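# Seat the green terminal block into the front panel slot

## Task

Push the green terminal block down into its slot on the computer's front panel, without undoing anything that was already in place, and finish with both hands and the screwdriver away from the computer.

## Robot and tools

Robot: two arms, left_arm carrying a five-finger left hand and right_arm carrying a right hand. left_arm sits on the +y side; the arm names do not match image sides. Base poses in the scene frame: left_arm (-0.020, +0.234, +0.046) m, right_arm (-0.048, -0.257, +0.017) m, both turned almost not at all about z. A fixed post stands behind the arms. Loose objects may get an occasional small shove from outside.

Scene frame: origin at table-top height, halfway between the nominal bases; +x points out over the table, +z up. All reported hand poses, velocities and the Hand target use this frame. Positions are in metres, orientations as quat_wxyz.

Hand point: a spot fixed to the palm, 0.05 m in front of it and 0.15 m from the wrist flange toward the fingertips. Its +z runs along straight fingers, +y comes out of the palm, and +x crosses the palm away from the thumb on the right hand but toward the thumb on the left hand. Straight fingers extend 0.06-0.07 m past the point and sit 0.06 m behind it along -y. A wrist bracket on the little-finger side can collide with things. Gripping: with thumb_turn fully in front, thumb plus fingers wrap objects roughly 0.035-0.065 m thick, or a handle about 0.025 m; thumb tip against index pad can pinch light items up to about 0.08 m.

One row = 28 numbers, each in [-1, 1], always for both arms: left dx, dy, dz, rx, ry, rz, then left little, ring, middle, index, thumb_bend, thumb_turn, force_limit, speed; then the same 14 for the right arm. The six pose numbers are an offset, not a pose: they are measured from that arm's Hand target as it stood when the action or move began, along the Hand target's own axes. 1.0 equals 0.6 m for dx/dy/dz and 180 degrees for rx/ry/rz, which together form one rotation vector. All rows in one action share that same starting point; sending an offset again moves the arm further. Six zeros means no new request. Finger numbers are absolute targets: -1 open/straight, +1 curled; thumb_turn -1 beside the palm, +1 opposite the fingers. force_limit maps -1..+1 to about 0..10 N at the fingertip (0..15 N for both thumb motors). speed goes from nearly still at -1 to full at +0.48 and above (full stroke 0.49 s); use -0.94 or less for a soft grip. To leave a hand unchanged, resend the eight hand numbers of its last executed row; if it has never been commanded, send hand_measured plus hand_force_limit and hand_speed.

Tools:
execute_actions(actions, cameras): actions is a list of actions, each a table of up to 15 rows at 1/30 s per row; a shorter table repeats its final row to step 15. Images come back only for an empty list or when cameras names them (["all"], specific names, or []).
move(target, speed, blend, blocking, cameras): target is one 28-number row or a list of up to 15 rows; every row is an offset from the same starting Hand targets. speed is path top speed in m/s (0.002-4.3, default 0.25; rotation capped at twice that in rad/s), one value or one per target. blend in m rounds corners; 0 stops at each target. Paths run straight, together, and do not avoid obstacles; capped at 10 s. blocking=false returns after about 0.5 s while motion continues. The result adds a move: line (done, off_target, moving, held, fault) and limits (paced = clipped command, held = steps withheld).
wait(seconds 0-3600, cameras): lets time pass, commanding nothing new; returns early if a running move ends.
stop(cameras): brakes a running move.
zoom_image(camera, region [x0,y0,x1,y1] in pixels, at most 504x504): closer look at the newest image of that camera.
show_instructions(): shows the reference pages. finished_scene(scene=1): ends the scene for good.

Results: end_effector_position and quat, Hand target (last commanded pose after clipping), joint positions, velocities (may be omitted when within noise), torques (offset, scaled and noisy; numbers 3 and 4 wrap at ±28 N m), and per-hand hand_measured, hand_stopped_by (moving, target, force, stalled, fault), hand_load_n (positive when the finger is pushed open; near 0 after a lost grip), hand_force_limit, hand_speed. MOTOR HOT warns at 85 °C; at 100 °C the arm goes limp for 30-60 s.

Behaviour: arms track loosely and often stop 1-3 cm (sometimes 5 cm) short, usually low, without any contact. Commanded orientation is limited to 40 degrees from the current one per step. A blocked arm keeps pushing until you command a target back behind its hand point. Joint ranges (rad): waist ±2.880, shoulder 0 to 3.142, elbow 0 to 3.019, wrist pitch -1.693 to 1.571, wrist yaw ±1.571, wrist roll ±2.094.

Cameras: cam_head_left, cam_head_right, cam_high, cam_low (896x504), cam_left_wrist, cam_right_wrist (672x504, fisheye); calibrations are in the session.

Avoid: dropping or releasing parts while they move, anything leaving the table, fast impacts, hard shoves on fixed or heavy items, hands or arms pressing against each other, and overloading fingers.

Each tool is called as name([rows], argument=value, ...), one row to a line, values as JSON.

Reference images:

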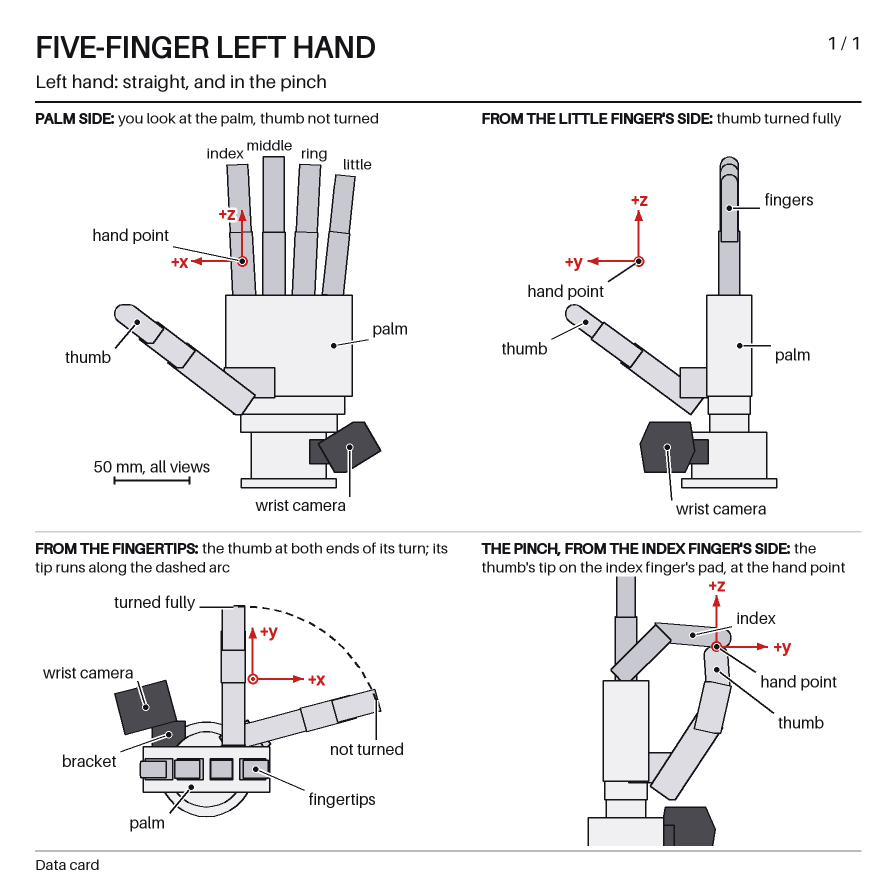

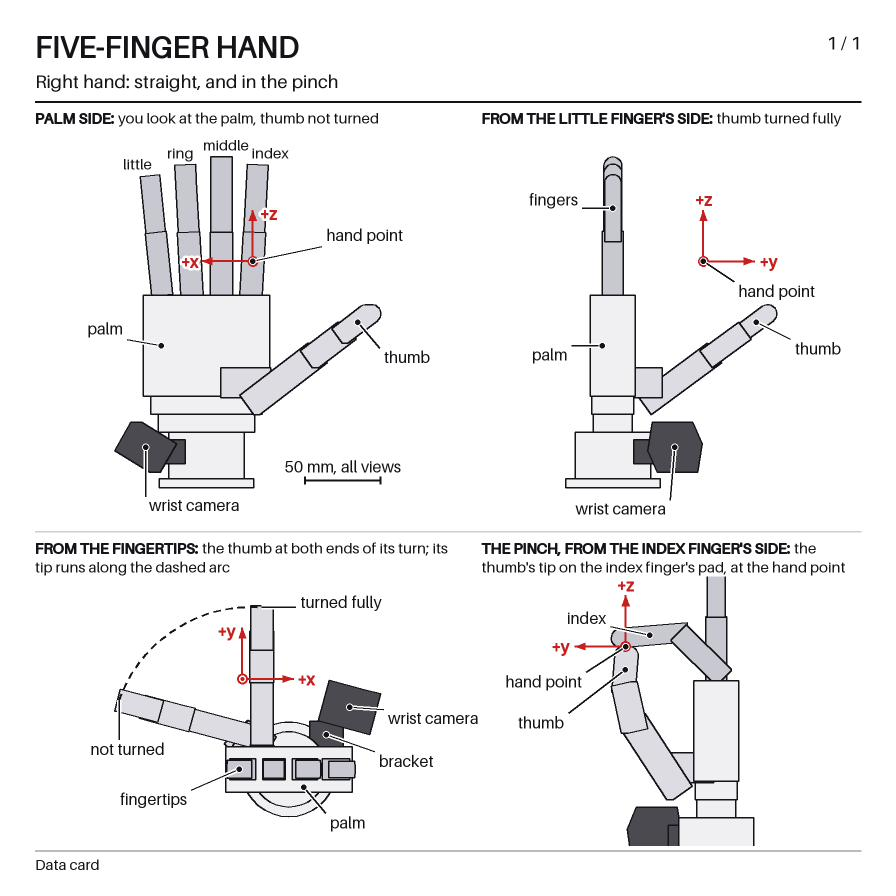

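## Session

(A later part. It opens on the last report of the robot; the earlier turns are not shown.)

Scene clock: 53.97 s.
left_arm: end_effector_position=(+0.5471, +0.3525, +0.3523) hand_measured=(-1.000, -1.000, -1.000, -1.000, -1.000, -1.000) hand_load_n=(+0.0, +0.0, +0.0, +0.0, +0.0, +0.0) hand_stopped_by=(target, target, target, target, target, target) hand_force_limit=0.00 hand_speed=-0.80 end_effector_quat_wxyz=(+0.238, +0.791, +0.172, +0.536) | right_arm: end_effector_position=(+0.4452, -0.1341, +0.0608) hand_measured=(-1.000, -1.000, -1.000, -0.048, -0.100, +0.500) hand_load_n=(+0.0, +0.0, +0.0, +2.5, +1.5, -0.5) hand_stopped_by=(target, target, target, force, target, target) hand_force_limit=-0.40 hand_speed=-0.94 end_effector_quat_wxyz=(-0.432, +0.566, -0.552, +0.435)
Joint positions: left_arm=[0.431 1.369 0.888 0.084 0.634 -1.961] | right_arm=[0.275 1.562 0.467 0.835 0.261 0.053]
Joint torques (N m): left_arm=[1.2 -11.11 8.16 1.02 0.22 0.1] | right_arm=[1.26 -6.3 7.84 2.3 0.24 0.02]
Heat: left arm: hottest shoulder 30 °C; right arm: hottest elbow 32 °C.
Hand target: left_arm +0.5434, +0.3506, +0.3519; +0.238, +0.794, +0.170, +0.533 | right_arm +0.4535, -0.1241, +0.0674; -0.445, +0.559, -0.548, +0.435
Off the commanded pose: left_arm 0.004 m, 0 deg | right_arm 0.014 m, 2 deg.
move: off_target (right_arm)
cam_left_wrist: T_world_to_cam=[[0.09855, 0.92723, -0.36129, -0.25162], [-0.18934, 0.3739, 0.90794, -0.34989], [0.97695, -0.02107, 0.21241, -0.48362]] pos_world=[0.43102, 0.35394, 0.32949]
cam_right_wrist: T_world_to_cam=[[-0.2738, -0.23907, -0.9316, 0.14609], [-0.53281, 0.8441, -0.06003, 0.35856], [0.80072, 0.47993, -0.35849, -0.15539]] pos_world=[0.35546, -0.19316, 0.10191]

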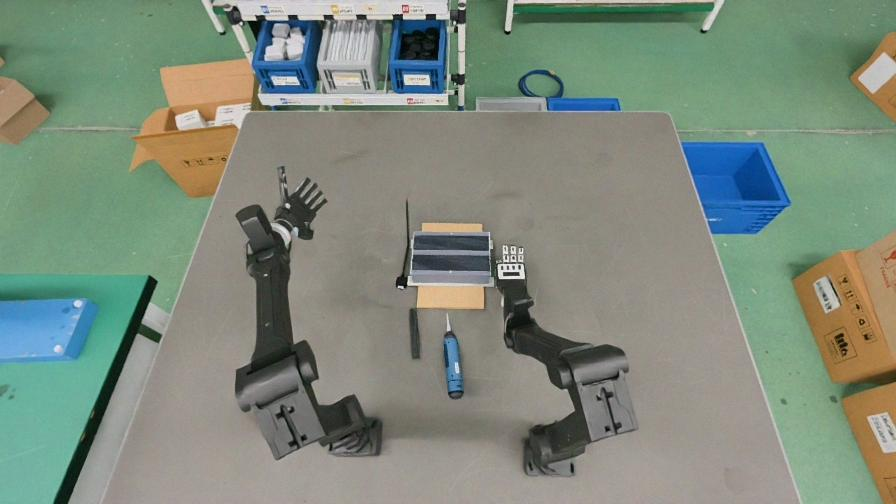

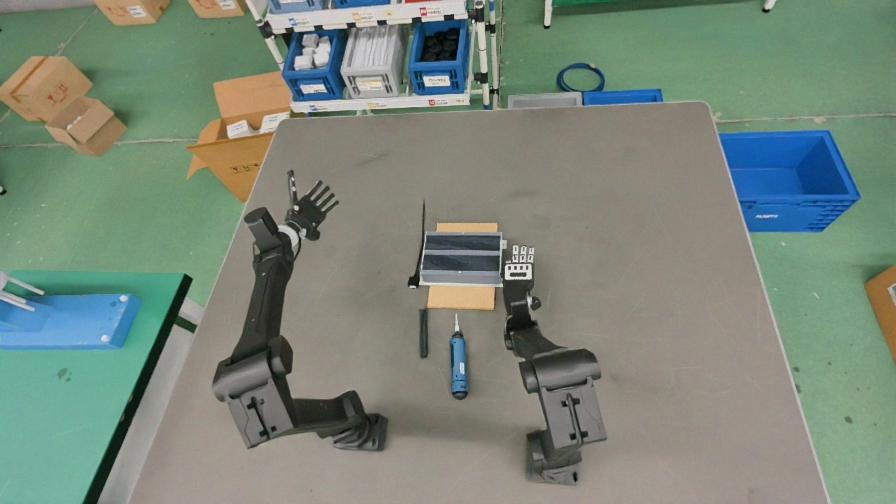

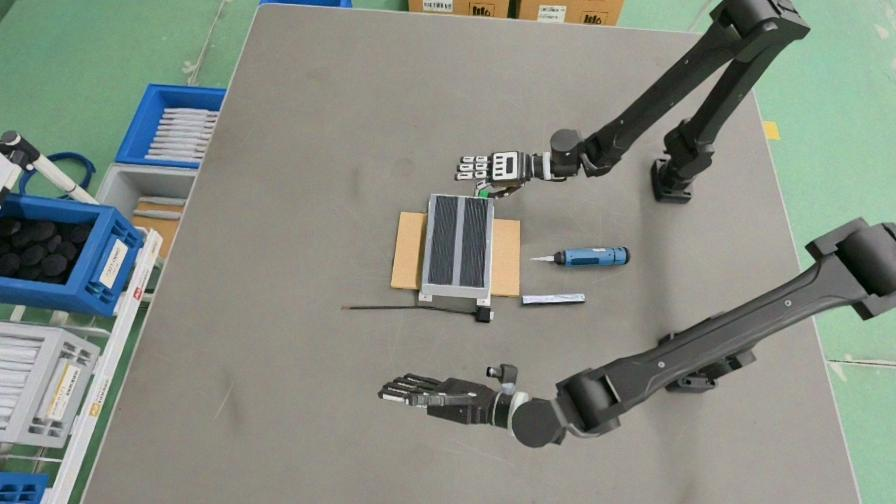

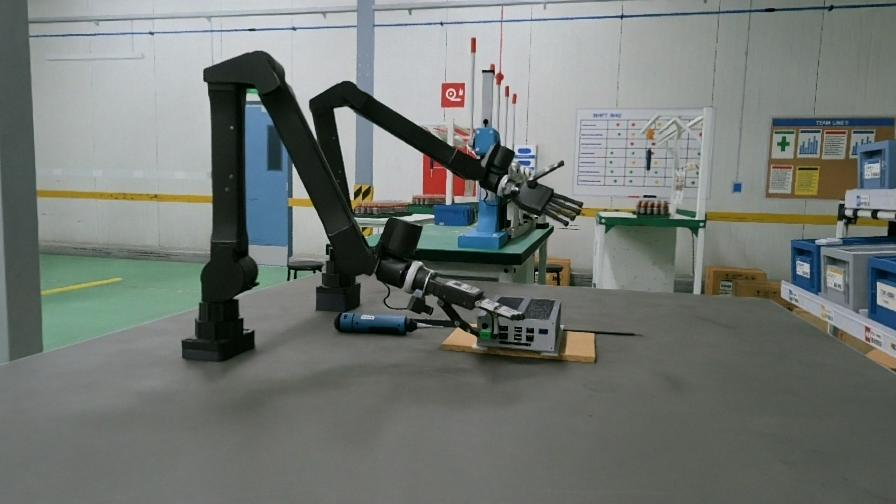

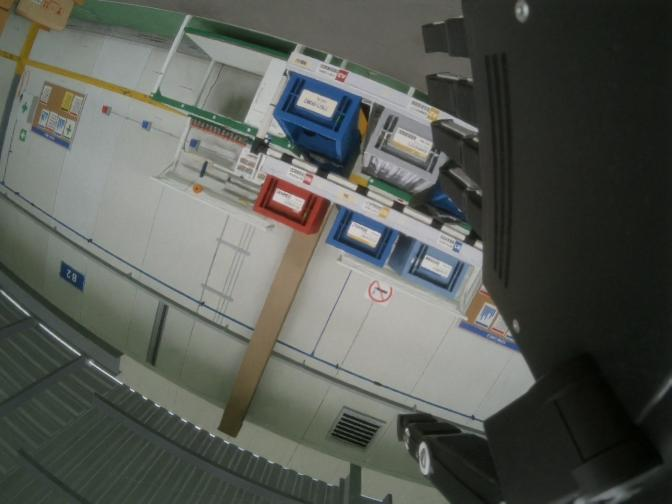

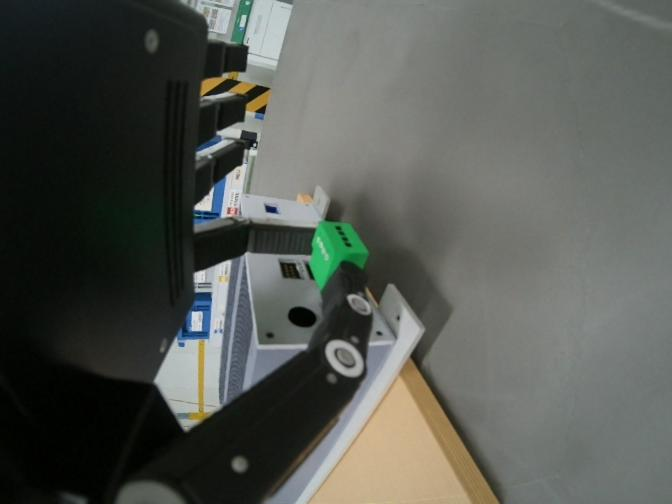

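move(target=[0,0,0,0,0,0,-1,-1,-1,-1,-1,-1,0,-0.8,-0.0118,0.0117,-0.0065,0,0,0,-1,-1,-1,0.15,-0.1,0.5,-0.4,-0.94], cameras=["cam_low","cam_right_wrist","cam_high"], speed=0.03)

zoom_image(camera="cam_low", region=[465, 315, 505, 355])

zoom_image(camera="cam_right_wrist", region=[250, 200, 390, 380])

zoom_image(camera="cam_high", region=[470, 175, 510, 215])

Scene clock: 55.60 s.
left_arm: end_effector_position=(+0.5471, +0.3525, +0.3523) hand_measured=(-1.000, -1.000, -1.000, -1.000, -1.000, -1.000) hand_load_n=(+0.0, +0.0, +0.0, +0.0, +0.0, +0.0) hand_stopped_by=(target, target, target, target, target, target) hand_force_limit=0.00 hand_speed=-0.80 end_effector_quat_wxyz=(+0.238, +0.791, +0.172, +0.536) | right_arm: end_effector_position=(+0.4448, -0.1259, +0.0595) hand_measured=(-1.000, -1.000, -1.000, -0.048, -0.100, +0.500) hand_load_n=(+0.0, +0.0, +0.0, +2.5, +1.5, +0.0) hand_stopped_by=(target, target, target, force, target, target) hand_force_limit=-0.40 hand_speed=-0.94 end_effector_quat_wxyz=(-0.435, +0.563, -0.550, +0.437)
Joint positions: left_arm=[0.431 1.369 0.888 0.084 0.634 -1.961] | right_arm=[0.3 1.578 0.467 0.86 0.285 0.059]
Joint torques (N m): left_arm=[1.2 -11.11 8.16 1.02 0.21 0.11] | right_arm=[1.26 -6.36 6.74 2.26 0.24 0.02]
Heat: left arm: hottest shoulder 30 °C; right arm: hottest elbow 32 °C.
Hand target: left_arm +0.5434, +0.3506, +0.3519; +0.238, +0.794, +0.170, +0.533 | right_arm +0.4479, -0.1171, +0.0614; -0.445, +0.559, -0.549, +0.434
Off the commanded pose: left_arm 0.004 m, 0 deg | right_arm 0.010 m, 1 deg.
move: done
cam_right_wrist: T_world_to_cam=[[-0.26407, -0.23728, -0.93486, 0.14277], [-0.53207, 0.84428, -0.06399, 0.35118], [0.80447, 0.48052, -0.34919, -0.16162]] pos_world=[0.35457, -0.18496, 0.09951]
Images, in order (width x height): cam_high 896x504, cam_low 896x504, cam_right_wrist 672x504.

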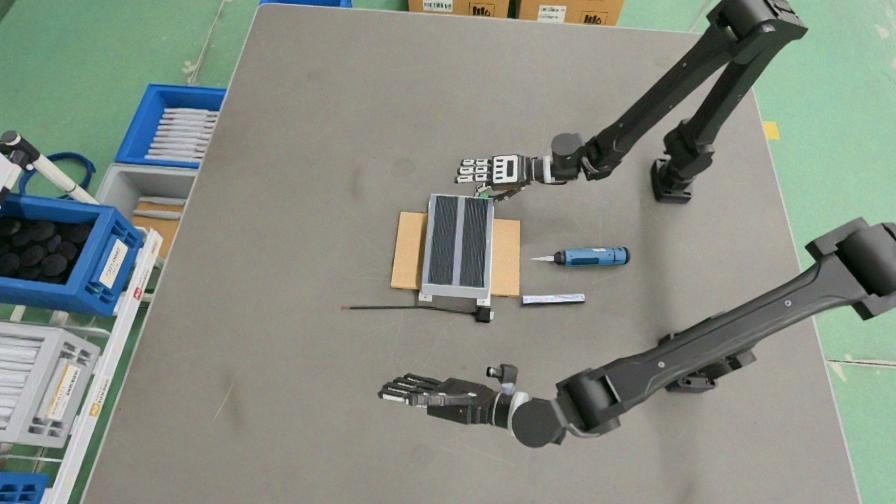

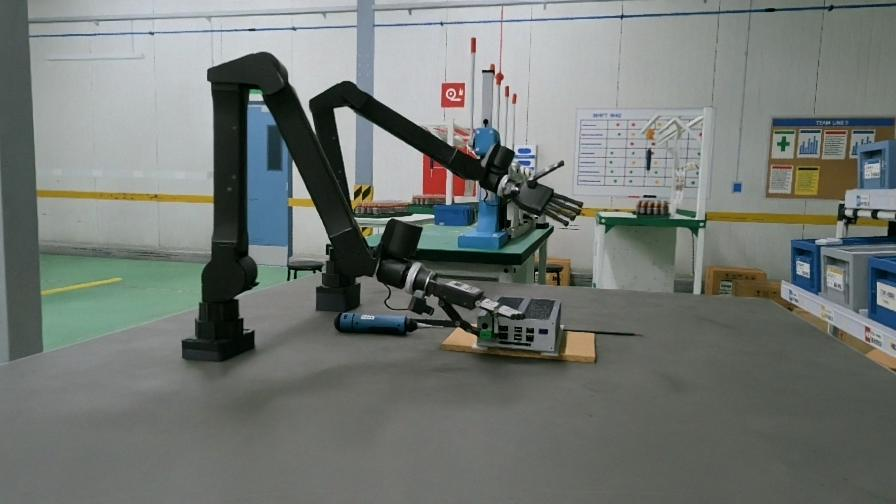

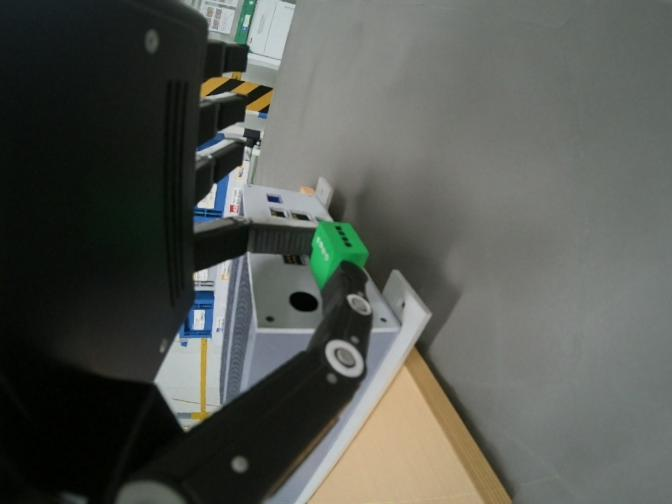

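Scaled by 12.600 from the camera's image (finer frame: 1280x720).

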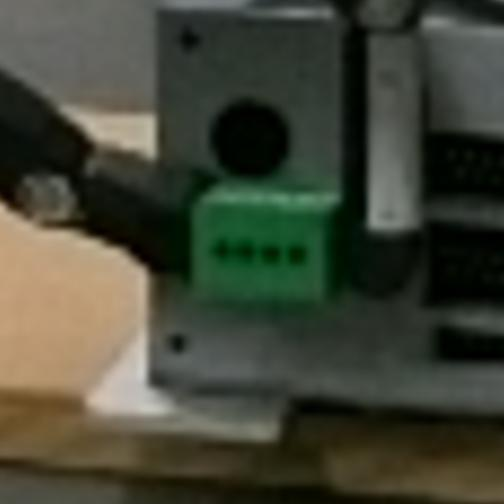

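Scaled by 2.800 from the camera's image (finer frame: 960x720).

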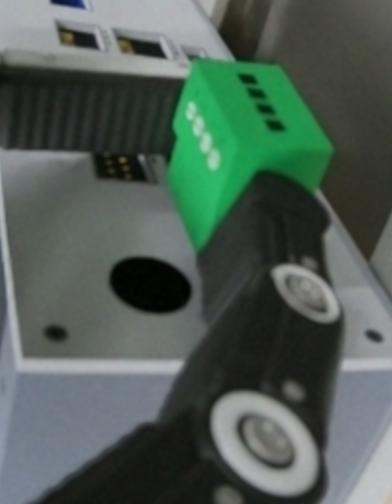

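Scaled by 12.600 from the camera's image (finer frame: 1280x720).

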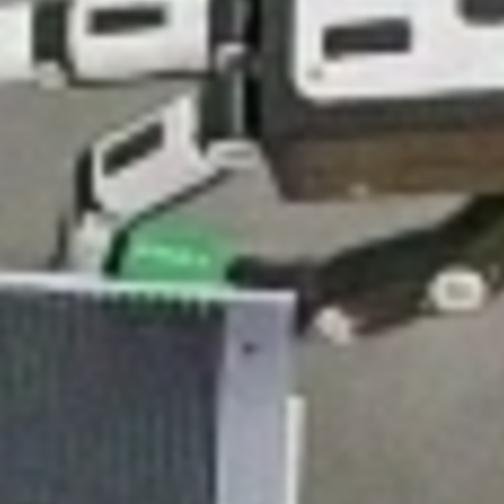

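wait(seconds=0.1, cameras=["cam_low","cam_right_wrist","cam_high","cam_head_right"])

zoom_image(camera="cam_low", region=[465, 315, 505, 355])

zoom_image(camera="cam_right_wrist", region=[250, 200, 390, 380])

zoom_image(camera="cam_high", region=[450, 155, 530, 235])

Scene clock: 56.30 s.
left_arm: end_effector_position=(+0.5471, +0.3525, +0.3523) hand_measured=(-1.000, -1.000, -1.000, -1.000, -1.000, -1.000) hand_load_n=(+0.0, +0.0, +0.0, +0.0, +0.0, +0.0) hand_stopped_by=(target, target, target, target, target, target) hand_force_limit=0.00 hand_speed=-0.80 end_effector_quat_wxyz=(+0.238, +0.791, +0.172, +0.536) | right_arm: end_effector_position=(+0.4448, -0.1259, +0.0595) hand_measured=(-1.000, -1.000, -1.000, -0.048, -0.100, +0.500) hand_load_n=(+0.0, +0.0, +0.0, +2.5, +1.5, -0.5) hand_stopped_by=(target, target, target, force, target, target) hand_force_limit=-0.40 hand_speed=-0.94 end_effector_quat_wxyz=(-0.435, +0.563, -0.550, +0.437)
Joint positions: left_arm=[0.431 1.369 0.888 0.084 0.634 -1.961] | right_arm=[0.3 1.578 0.467 0.86 0.285 0.059]
Joint torques (N m): left_arm=[1.2 -11.11 8.16 1.03 0.21 0.11] | right_arm=[1.32 -6.36 6.74 2.26 0.24 0.03]
Heat: left arm: hottest shoulder 30 °C; right arm: hottest elbow 32 °C.
Hand target: left_arm +0.5434, +0.3506, +0.3519; +0.238, +0.794, +0.170, +0.533 | right_arm +0.4479, -0.1171, +0.0614; -0.445, +0.559, -0.549, +0.434
Off the commanded pose: left_arm 0.004 m, 0 deg | right_arm 0.010 m, 1 deg.
wait: 0.10 s; at rest from the start
cam_right_wrist: T_world_to_cam=[[-0.26407, -0.23728, -0.93486, 0.14277], [-0.53207, 0.84428, -0.06399, 0.35118], [0.80447, 0.48052, -0.34919, -0.16162]] pos_world=[0.35457, -0.18496, 0.09951]
Images, in order (width x height): cam_head_right 896x504, cam_high 896x504, cam_low 896x504, cam_right_wrist 672x504.

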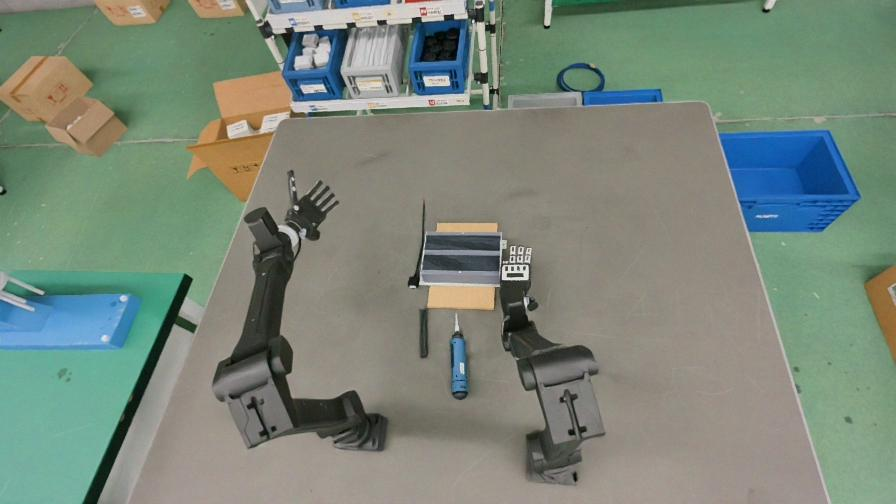

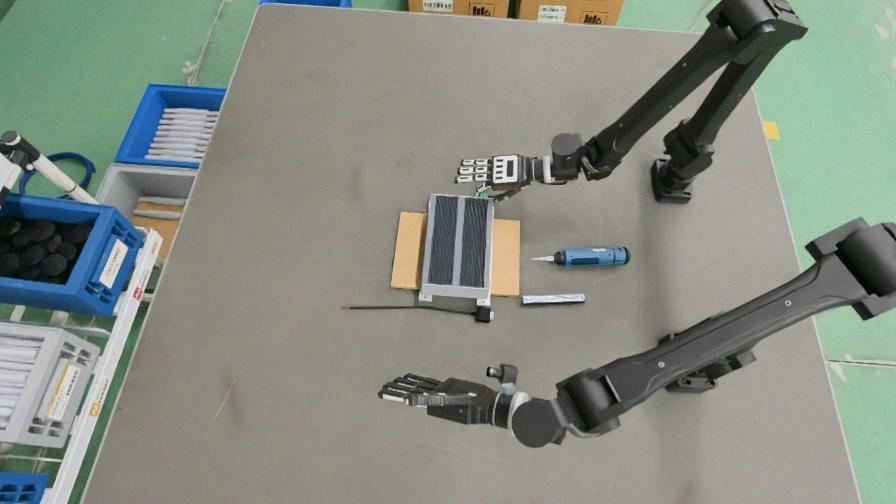

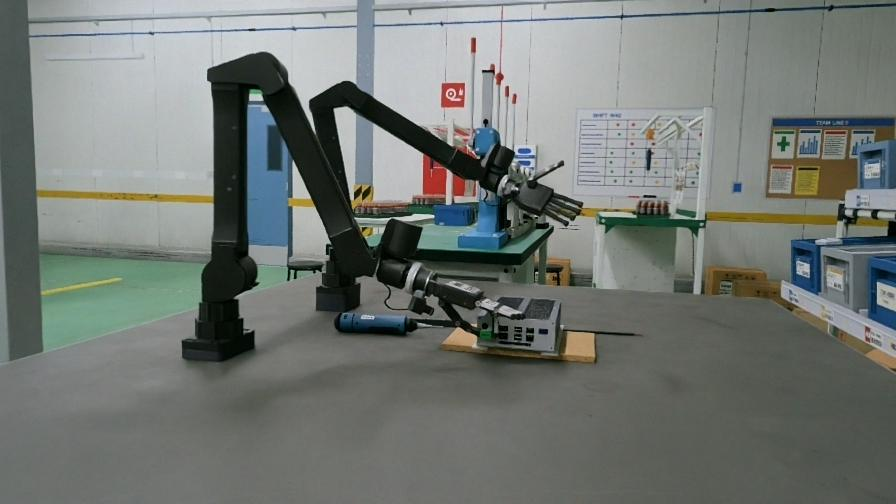

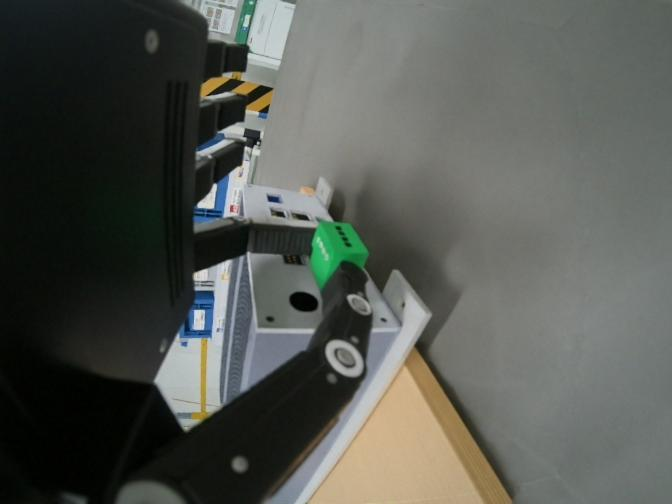

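Scaled by 12.600 from the camera's image (finer frame: 1280x720).

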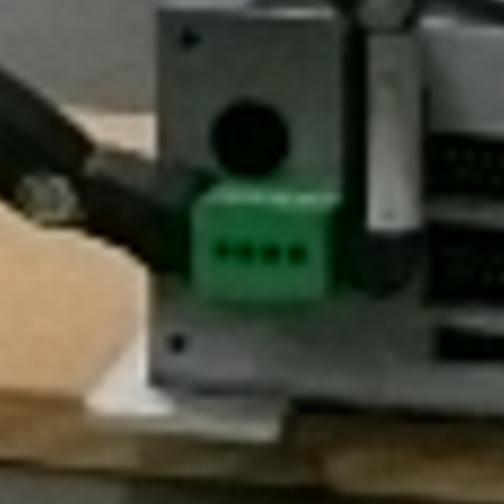

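Scaled by 2.800 from the camera's image (finer frame: 960x720).

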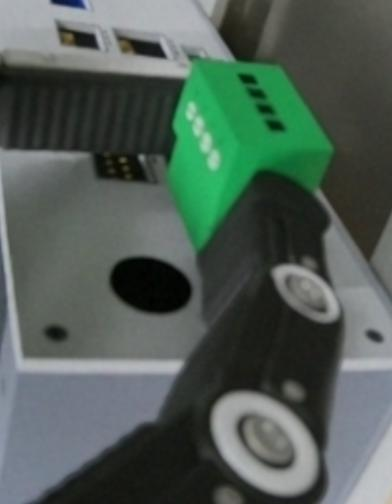

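Scaled by 6.300 from the camera's image (finer frame: 1280x720).

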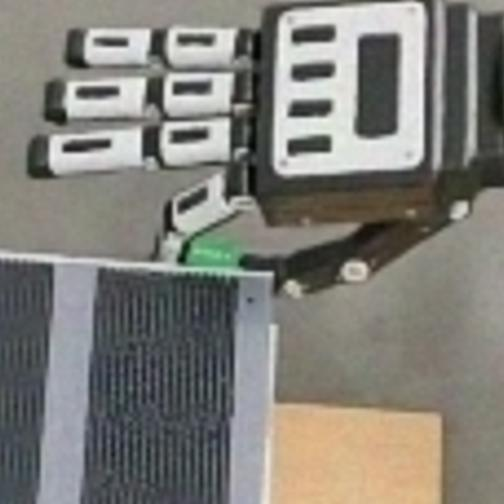

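zoom_image(camera="cam_high", region=[470, 180, 500, 210])

zoom_image(camera="cam_head_right", region=[485, 225, 545, 285])

zoom_image(camera="cam_low", region=[470, 320, 500, 350])

Scaled by 16.800 from the camera's image (finer frame: 1280x720).

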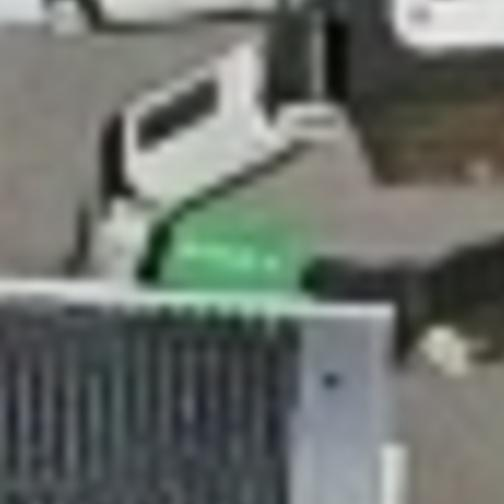

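Scaled by 8.400 from the camera's image (finer frame: 1280x720).

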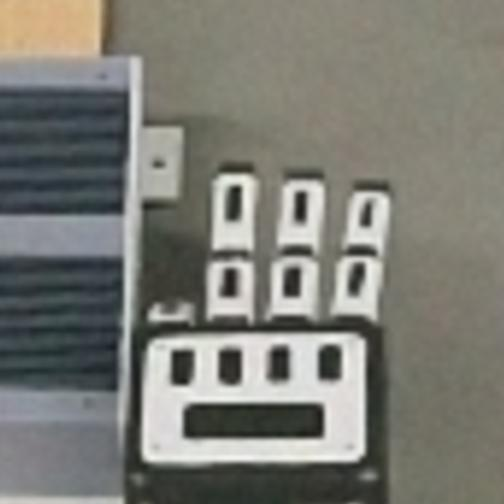

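Scaled by 16.800 from the camera's image (finer frame: 1280x720).

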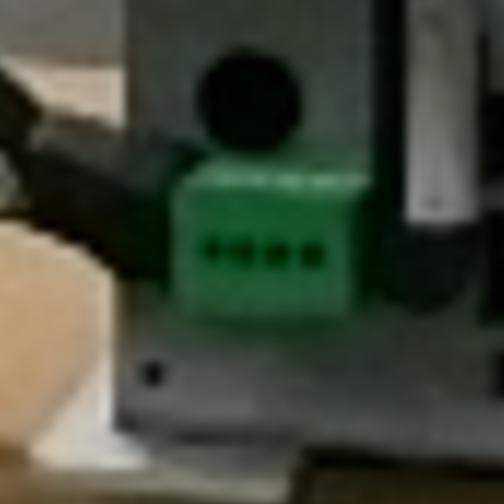

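move(target=[0,0,0,0,0,0,-1,-1,-1,-1,-1,-1,0,-0.8,0.0064,0.0144,-0.0105,0,0,0,-1,-1,-1,0.15,-0.1,0.5,-0.4,-0.94], speed=0.03, cameras=["cam_low","cam_right_wrist","cam_high"])

zoom_image(camera="cam_low", region=[470, 320, 500, 350])

zoom_image(camera="cam_right_wrist", region=[250, 200, 390, 380])

zoom_image(camera="cam_high", region=[470, 180, 500, 210])

Scene clock: 58.47 s.
left_arm: end_effector_position=(+0.5471, +0.3525, +0.3523) hand_measured=(-1.000, -1.000, -1.000, -1.000, -1.000, -1.000) hand_load_n=(+0.0, +0.0, +0.0, +0.0, +0.0, +0.0) hand_stopped_by=(target, target, target, target, target, target) hand_force_limit=0.00 hand_speed=-0.80 end_effector_quat_wxyz=(+0.238, +0.791, +0.172, +0.536) | right_arm: end_effector_position=(+0.4417, -0.1268, +0.0572) hand_measured=(-1.000, -1.000, -1.000, -0.048, -0.100, +0.500) hand_load_n=(+0.0, +0.0, +0.0, +2.5, +1.5, +0.0) hand_stopped_by=(target, target, target, force, target, target) hand_force_limit=-0.40 hand_speed=-0.94 end_effector_quat_wxyz=(-0.439, +0.560, -0.548, +0.439)
Joint positions: left_arm=[0.431 1.369 0.888 0.084 0.634 -1.961] | right_arm=[0.3 1.59 0.452 0.898 0.285 0.059]
Joint torques (N m): left_arm=[1.2 -11.11 8.16 1.03 0.21 0.11] | right_arm=[1.03 -6.3 5.46 2.25 0.07 0.02]
Heat: left arm: hottest shoulder 30 °C; right arm: hottest elbow 32 °C.
Hand target: left_arm +0.5434, +0.3506, +0.3519; +0.238, +0.794, +0.170, +0.533 | right_arm +0.4400, -0.1211, +0.0545; -0.445, +0.559, -0.549, +0.435
Off the commanded pose: left_arm 0.004 m, 0 deg | right_arm 0.007 m, 1 deg.
move: done
cam_right_wrist: T_world_to_cam=[[-0.25355, -0.23391, -0.93862, 0.1356], [-0.5313, 0.84453, -0.06694, 0.35009], [0.80835, 0.48171, -0.3384, -0.16168]] pos_world=[0.35107, -0.18606, 0.096]
Images, in order (width x height): cam_high 896x504, cam_low 896x504, cam_right_wrist 672x504.

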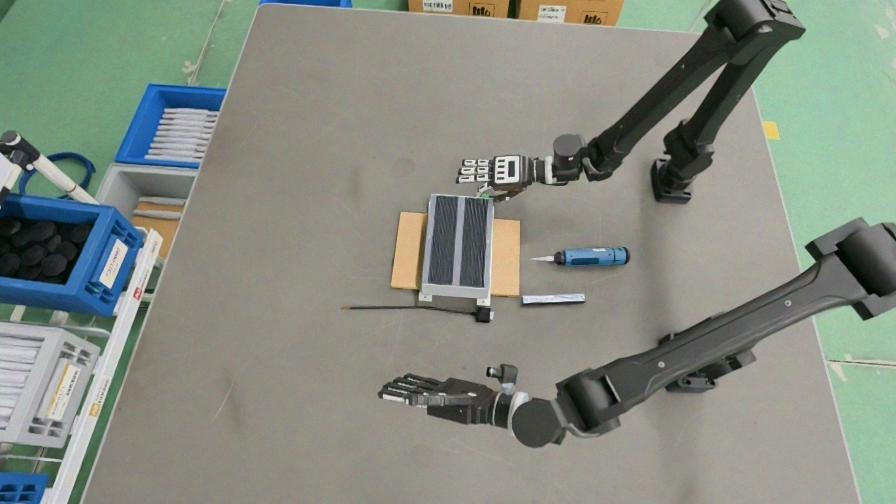

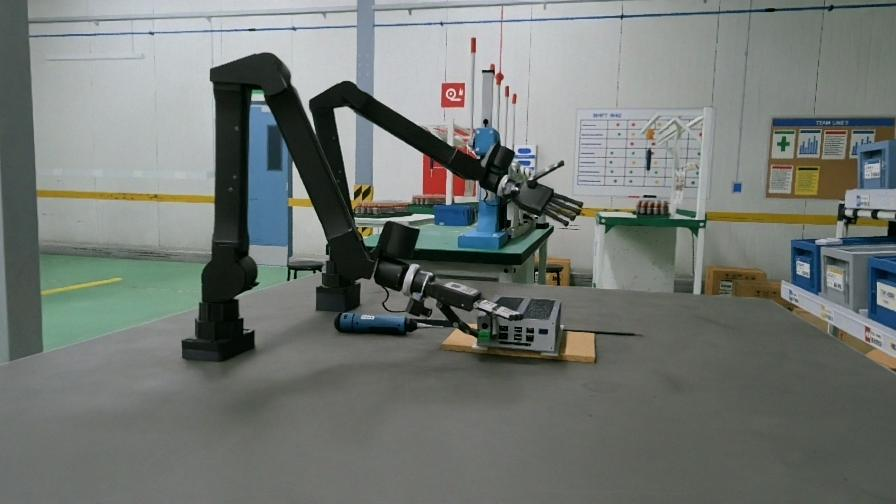

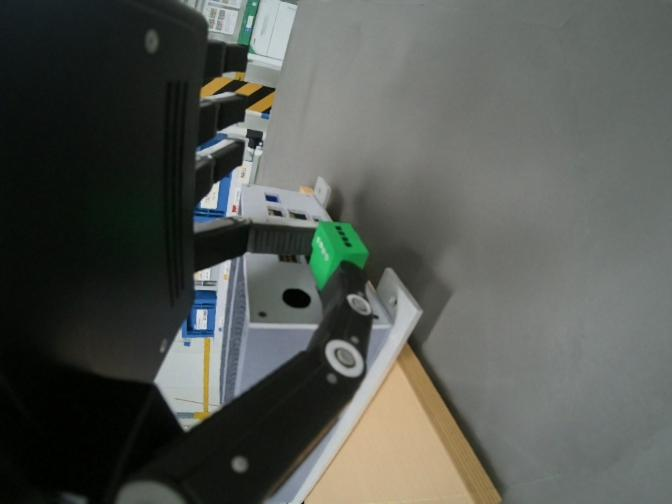

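Scaled by 16.800 from the camera's image (finer frame: 1280x720).

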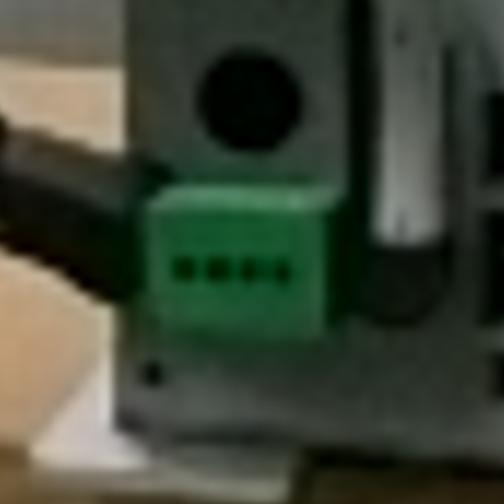

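Scaled by 2.800 from the camera's image (finer frame: 960x720).

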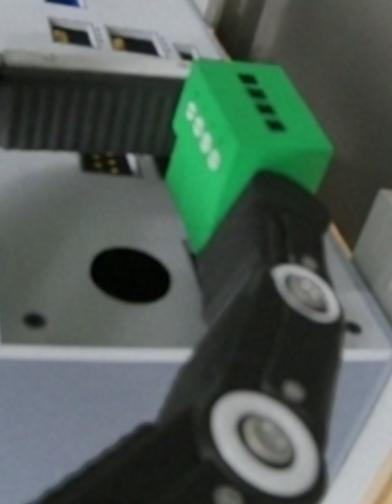

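Scaled by 16.800 from the camera's image (finer frame: 1280x720).

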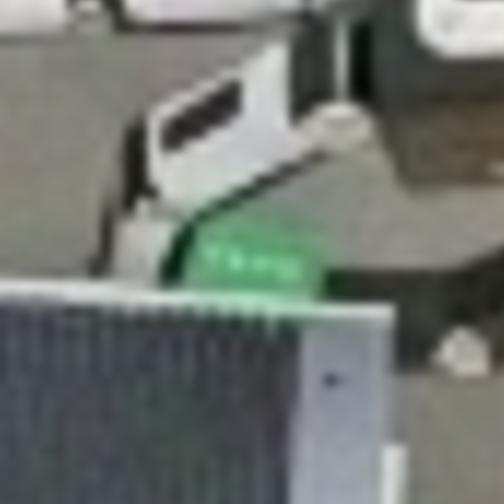

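zoom_image(camera="cam_high", region=[477, 188, 493, 204])

zoom_image(camera="cam_right_wrist", region=[300, 205, 380, 285])

Scaled by 31.500 from the camera's image (finer frame: 1280x720).

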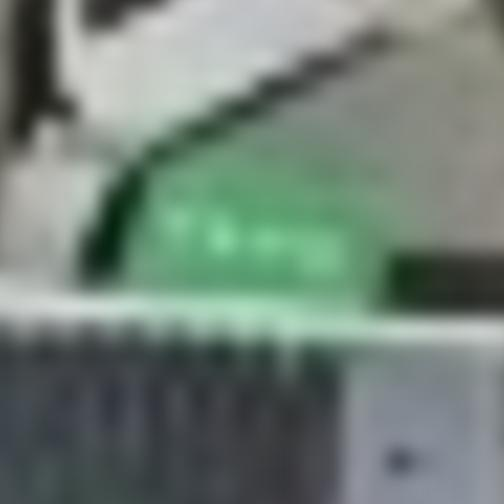

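Scaled by 6.300 from the camera's image (finer frame: 960x720).

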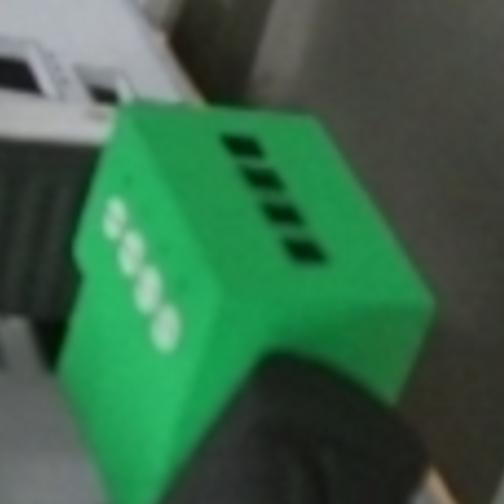

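move(target=[0,0,0,0,0,0,-1,-1,-1,-1,-1,-1,0,-0.8,-0.0001,0.0086,-0.0040,-0.0109,-0.0161,0.0079,-1,-1,-1,0.15,-0.1,0.5,-0.4,-0.94], speed=0.03, cameras=["cam_low","cam_right_wrist","cam_high"])

zoom_image(camera="cam_low", region=[470, 320, 500, 350])

zoom_image(camera="cam_right_wrist", region=[300, 205, 380, 285])

zoom_image(camera="cam_high", region=[470, 180, 500, 210])

Scene clock: 62.00 s.
left_arm: end_effector_position=(+0.5471, +0.3525, +0.3523) hand_measured=(-1.000, -1.000, -1.000, -1.000, -1.000, -1.000) hand_load_n=(+0.0, +0.0, +0.0, +0.0, +0.0, +0.0) hand_stopped_by=(target, target, target, target, target, target) hand_force_limit=0.00 hand_speed=-0.80 end_effector_quat_wxyz=(+0.238, +0.791, +0.172, +0.536) | right_arm: end_effector_position=(+0.4389, -0.1188, +0.0543) hand_measured=(-1.000, -1.000, -1.000, -0.048, -0.100, +0.500) hand_load_n=(+0.0, +0.0, +0.0, +2.5, +1.5, -0.5) hand_stopped_by=(target, target, target, force, target, target) hand_force_limit=-0.40 hand_speed=-0.94 end_effector_quat_wxyz=(-0.455, +0.572, -0.543, +0.414)
Joint positions: left_arm=[0.431 1.369 0.888 0.084 0.634 -1.961] | right_arm=[0.285 1.59 0.452 0.886 0.208 0.074]
Joint torques (N m): left_arm=[1.2 -11.11 8.16 1.03 0.21 0.11] | right_arm=[-0.38 -7.06 5.33 1.4 -0.38 0.1]
Heat: left arm: hottest shoulder 30 °C; right arm: hottest elbow 32 °C.
Hand target: left_arm +0.5434, +0.3506, +0.3519; +0.238, +0.794, +0.170, +0.533 | right_arm +0.4365, -0.1212, +0.0501; -0.454, +0.570, -0.551, +0.405
Off the commanded pose: left_arm 0.004 m, 0 deg | right_arm 0.005 m, 1 deg.
move: done
cam_right_wrist: T_world_to_cam=[[-0.25779, -0.22069, -0.94066, 0.13761], [-0.57853, 0.81501, -0.03266, 0.35691], [0.77385, 0.53578, -0.33778, -0.14265]] pos_world=[0.35235, -0.18409, 0.09292]
Images, in order (width x height): cam_high 896x504, cam_low 896x504, cam_right_wrist 672x504.

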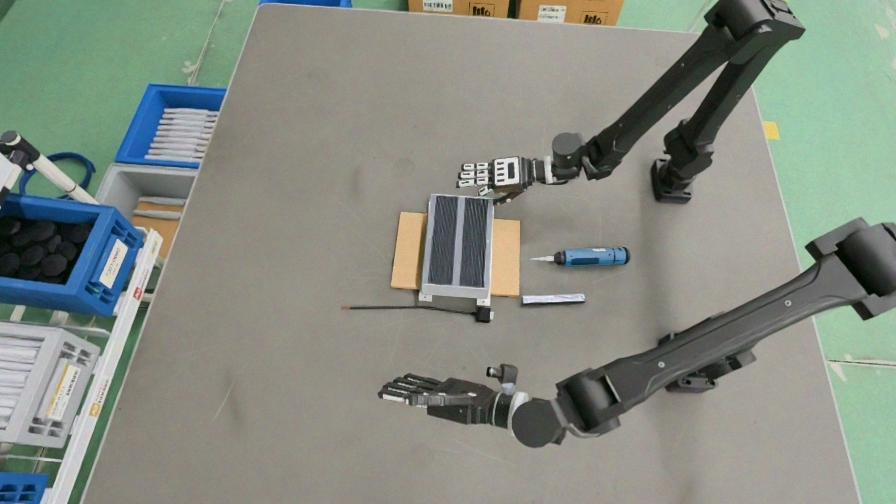

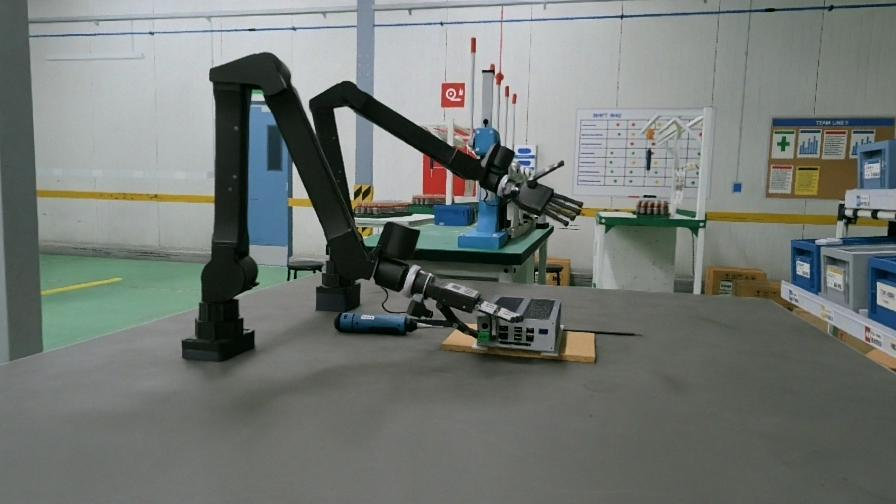

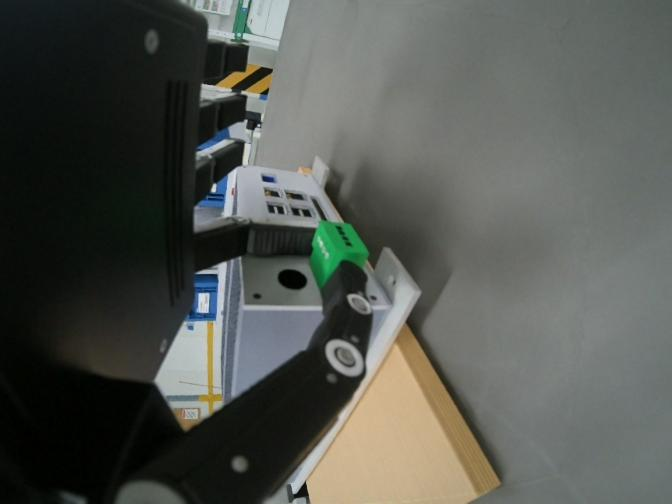

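Scaled by 16.800 from the camera's image (finer frame: 1280x720).

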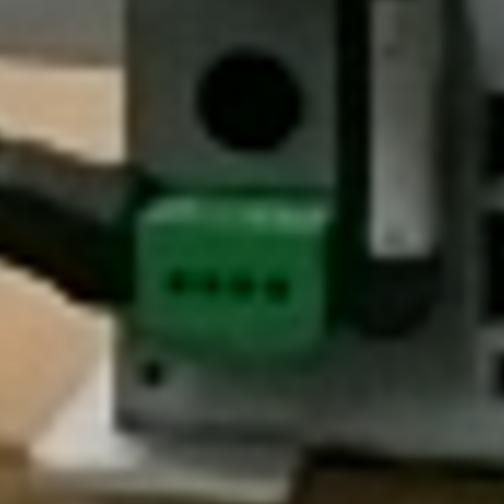

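Scaled by 6.300 from the camera's image (finer frame: 960x720).

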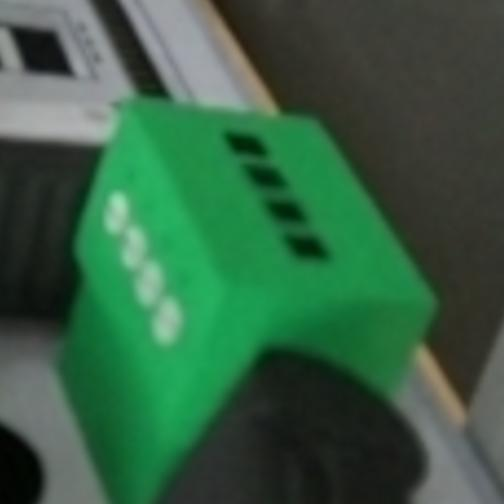

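Scaled by 16.800 from the camera's image (finer frame: 1280x720).

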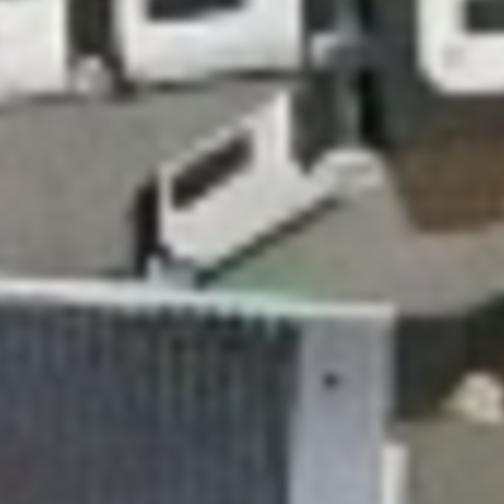

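zoom_image(camera="cam_right_wrist", region=[220, 160, 430, 340])

zoom_image(camera="cam_high", region=[477, 188, 493, 204])

Scaled by 2.400 from the camera's image (finer frame: 960x720).

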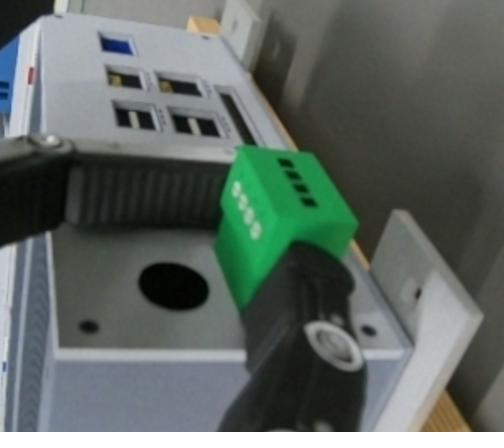

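Scaled by 31.500 from the camera's image (finer frame: 1280x720).

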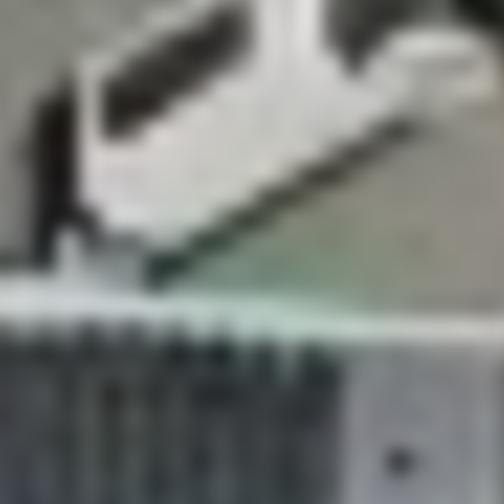

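zoom_image(camera="cam_low", region=[474, 328, 494, 348])

Scaled by 25.200 from the camera's image (finer frame: 1280x720).

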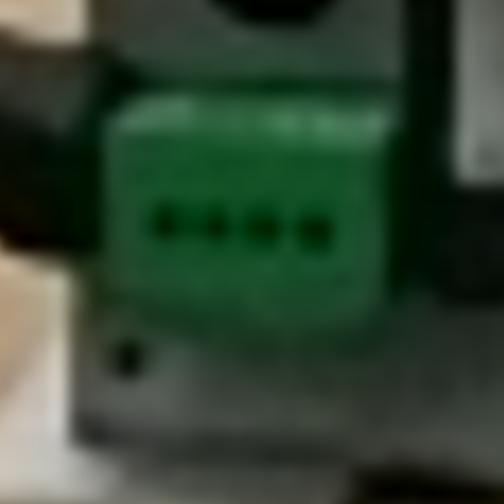

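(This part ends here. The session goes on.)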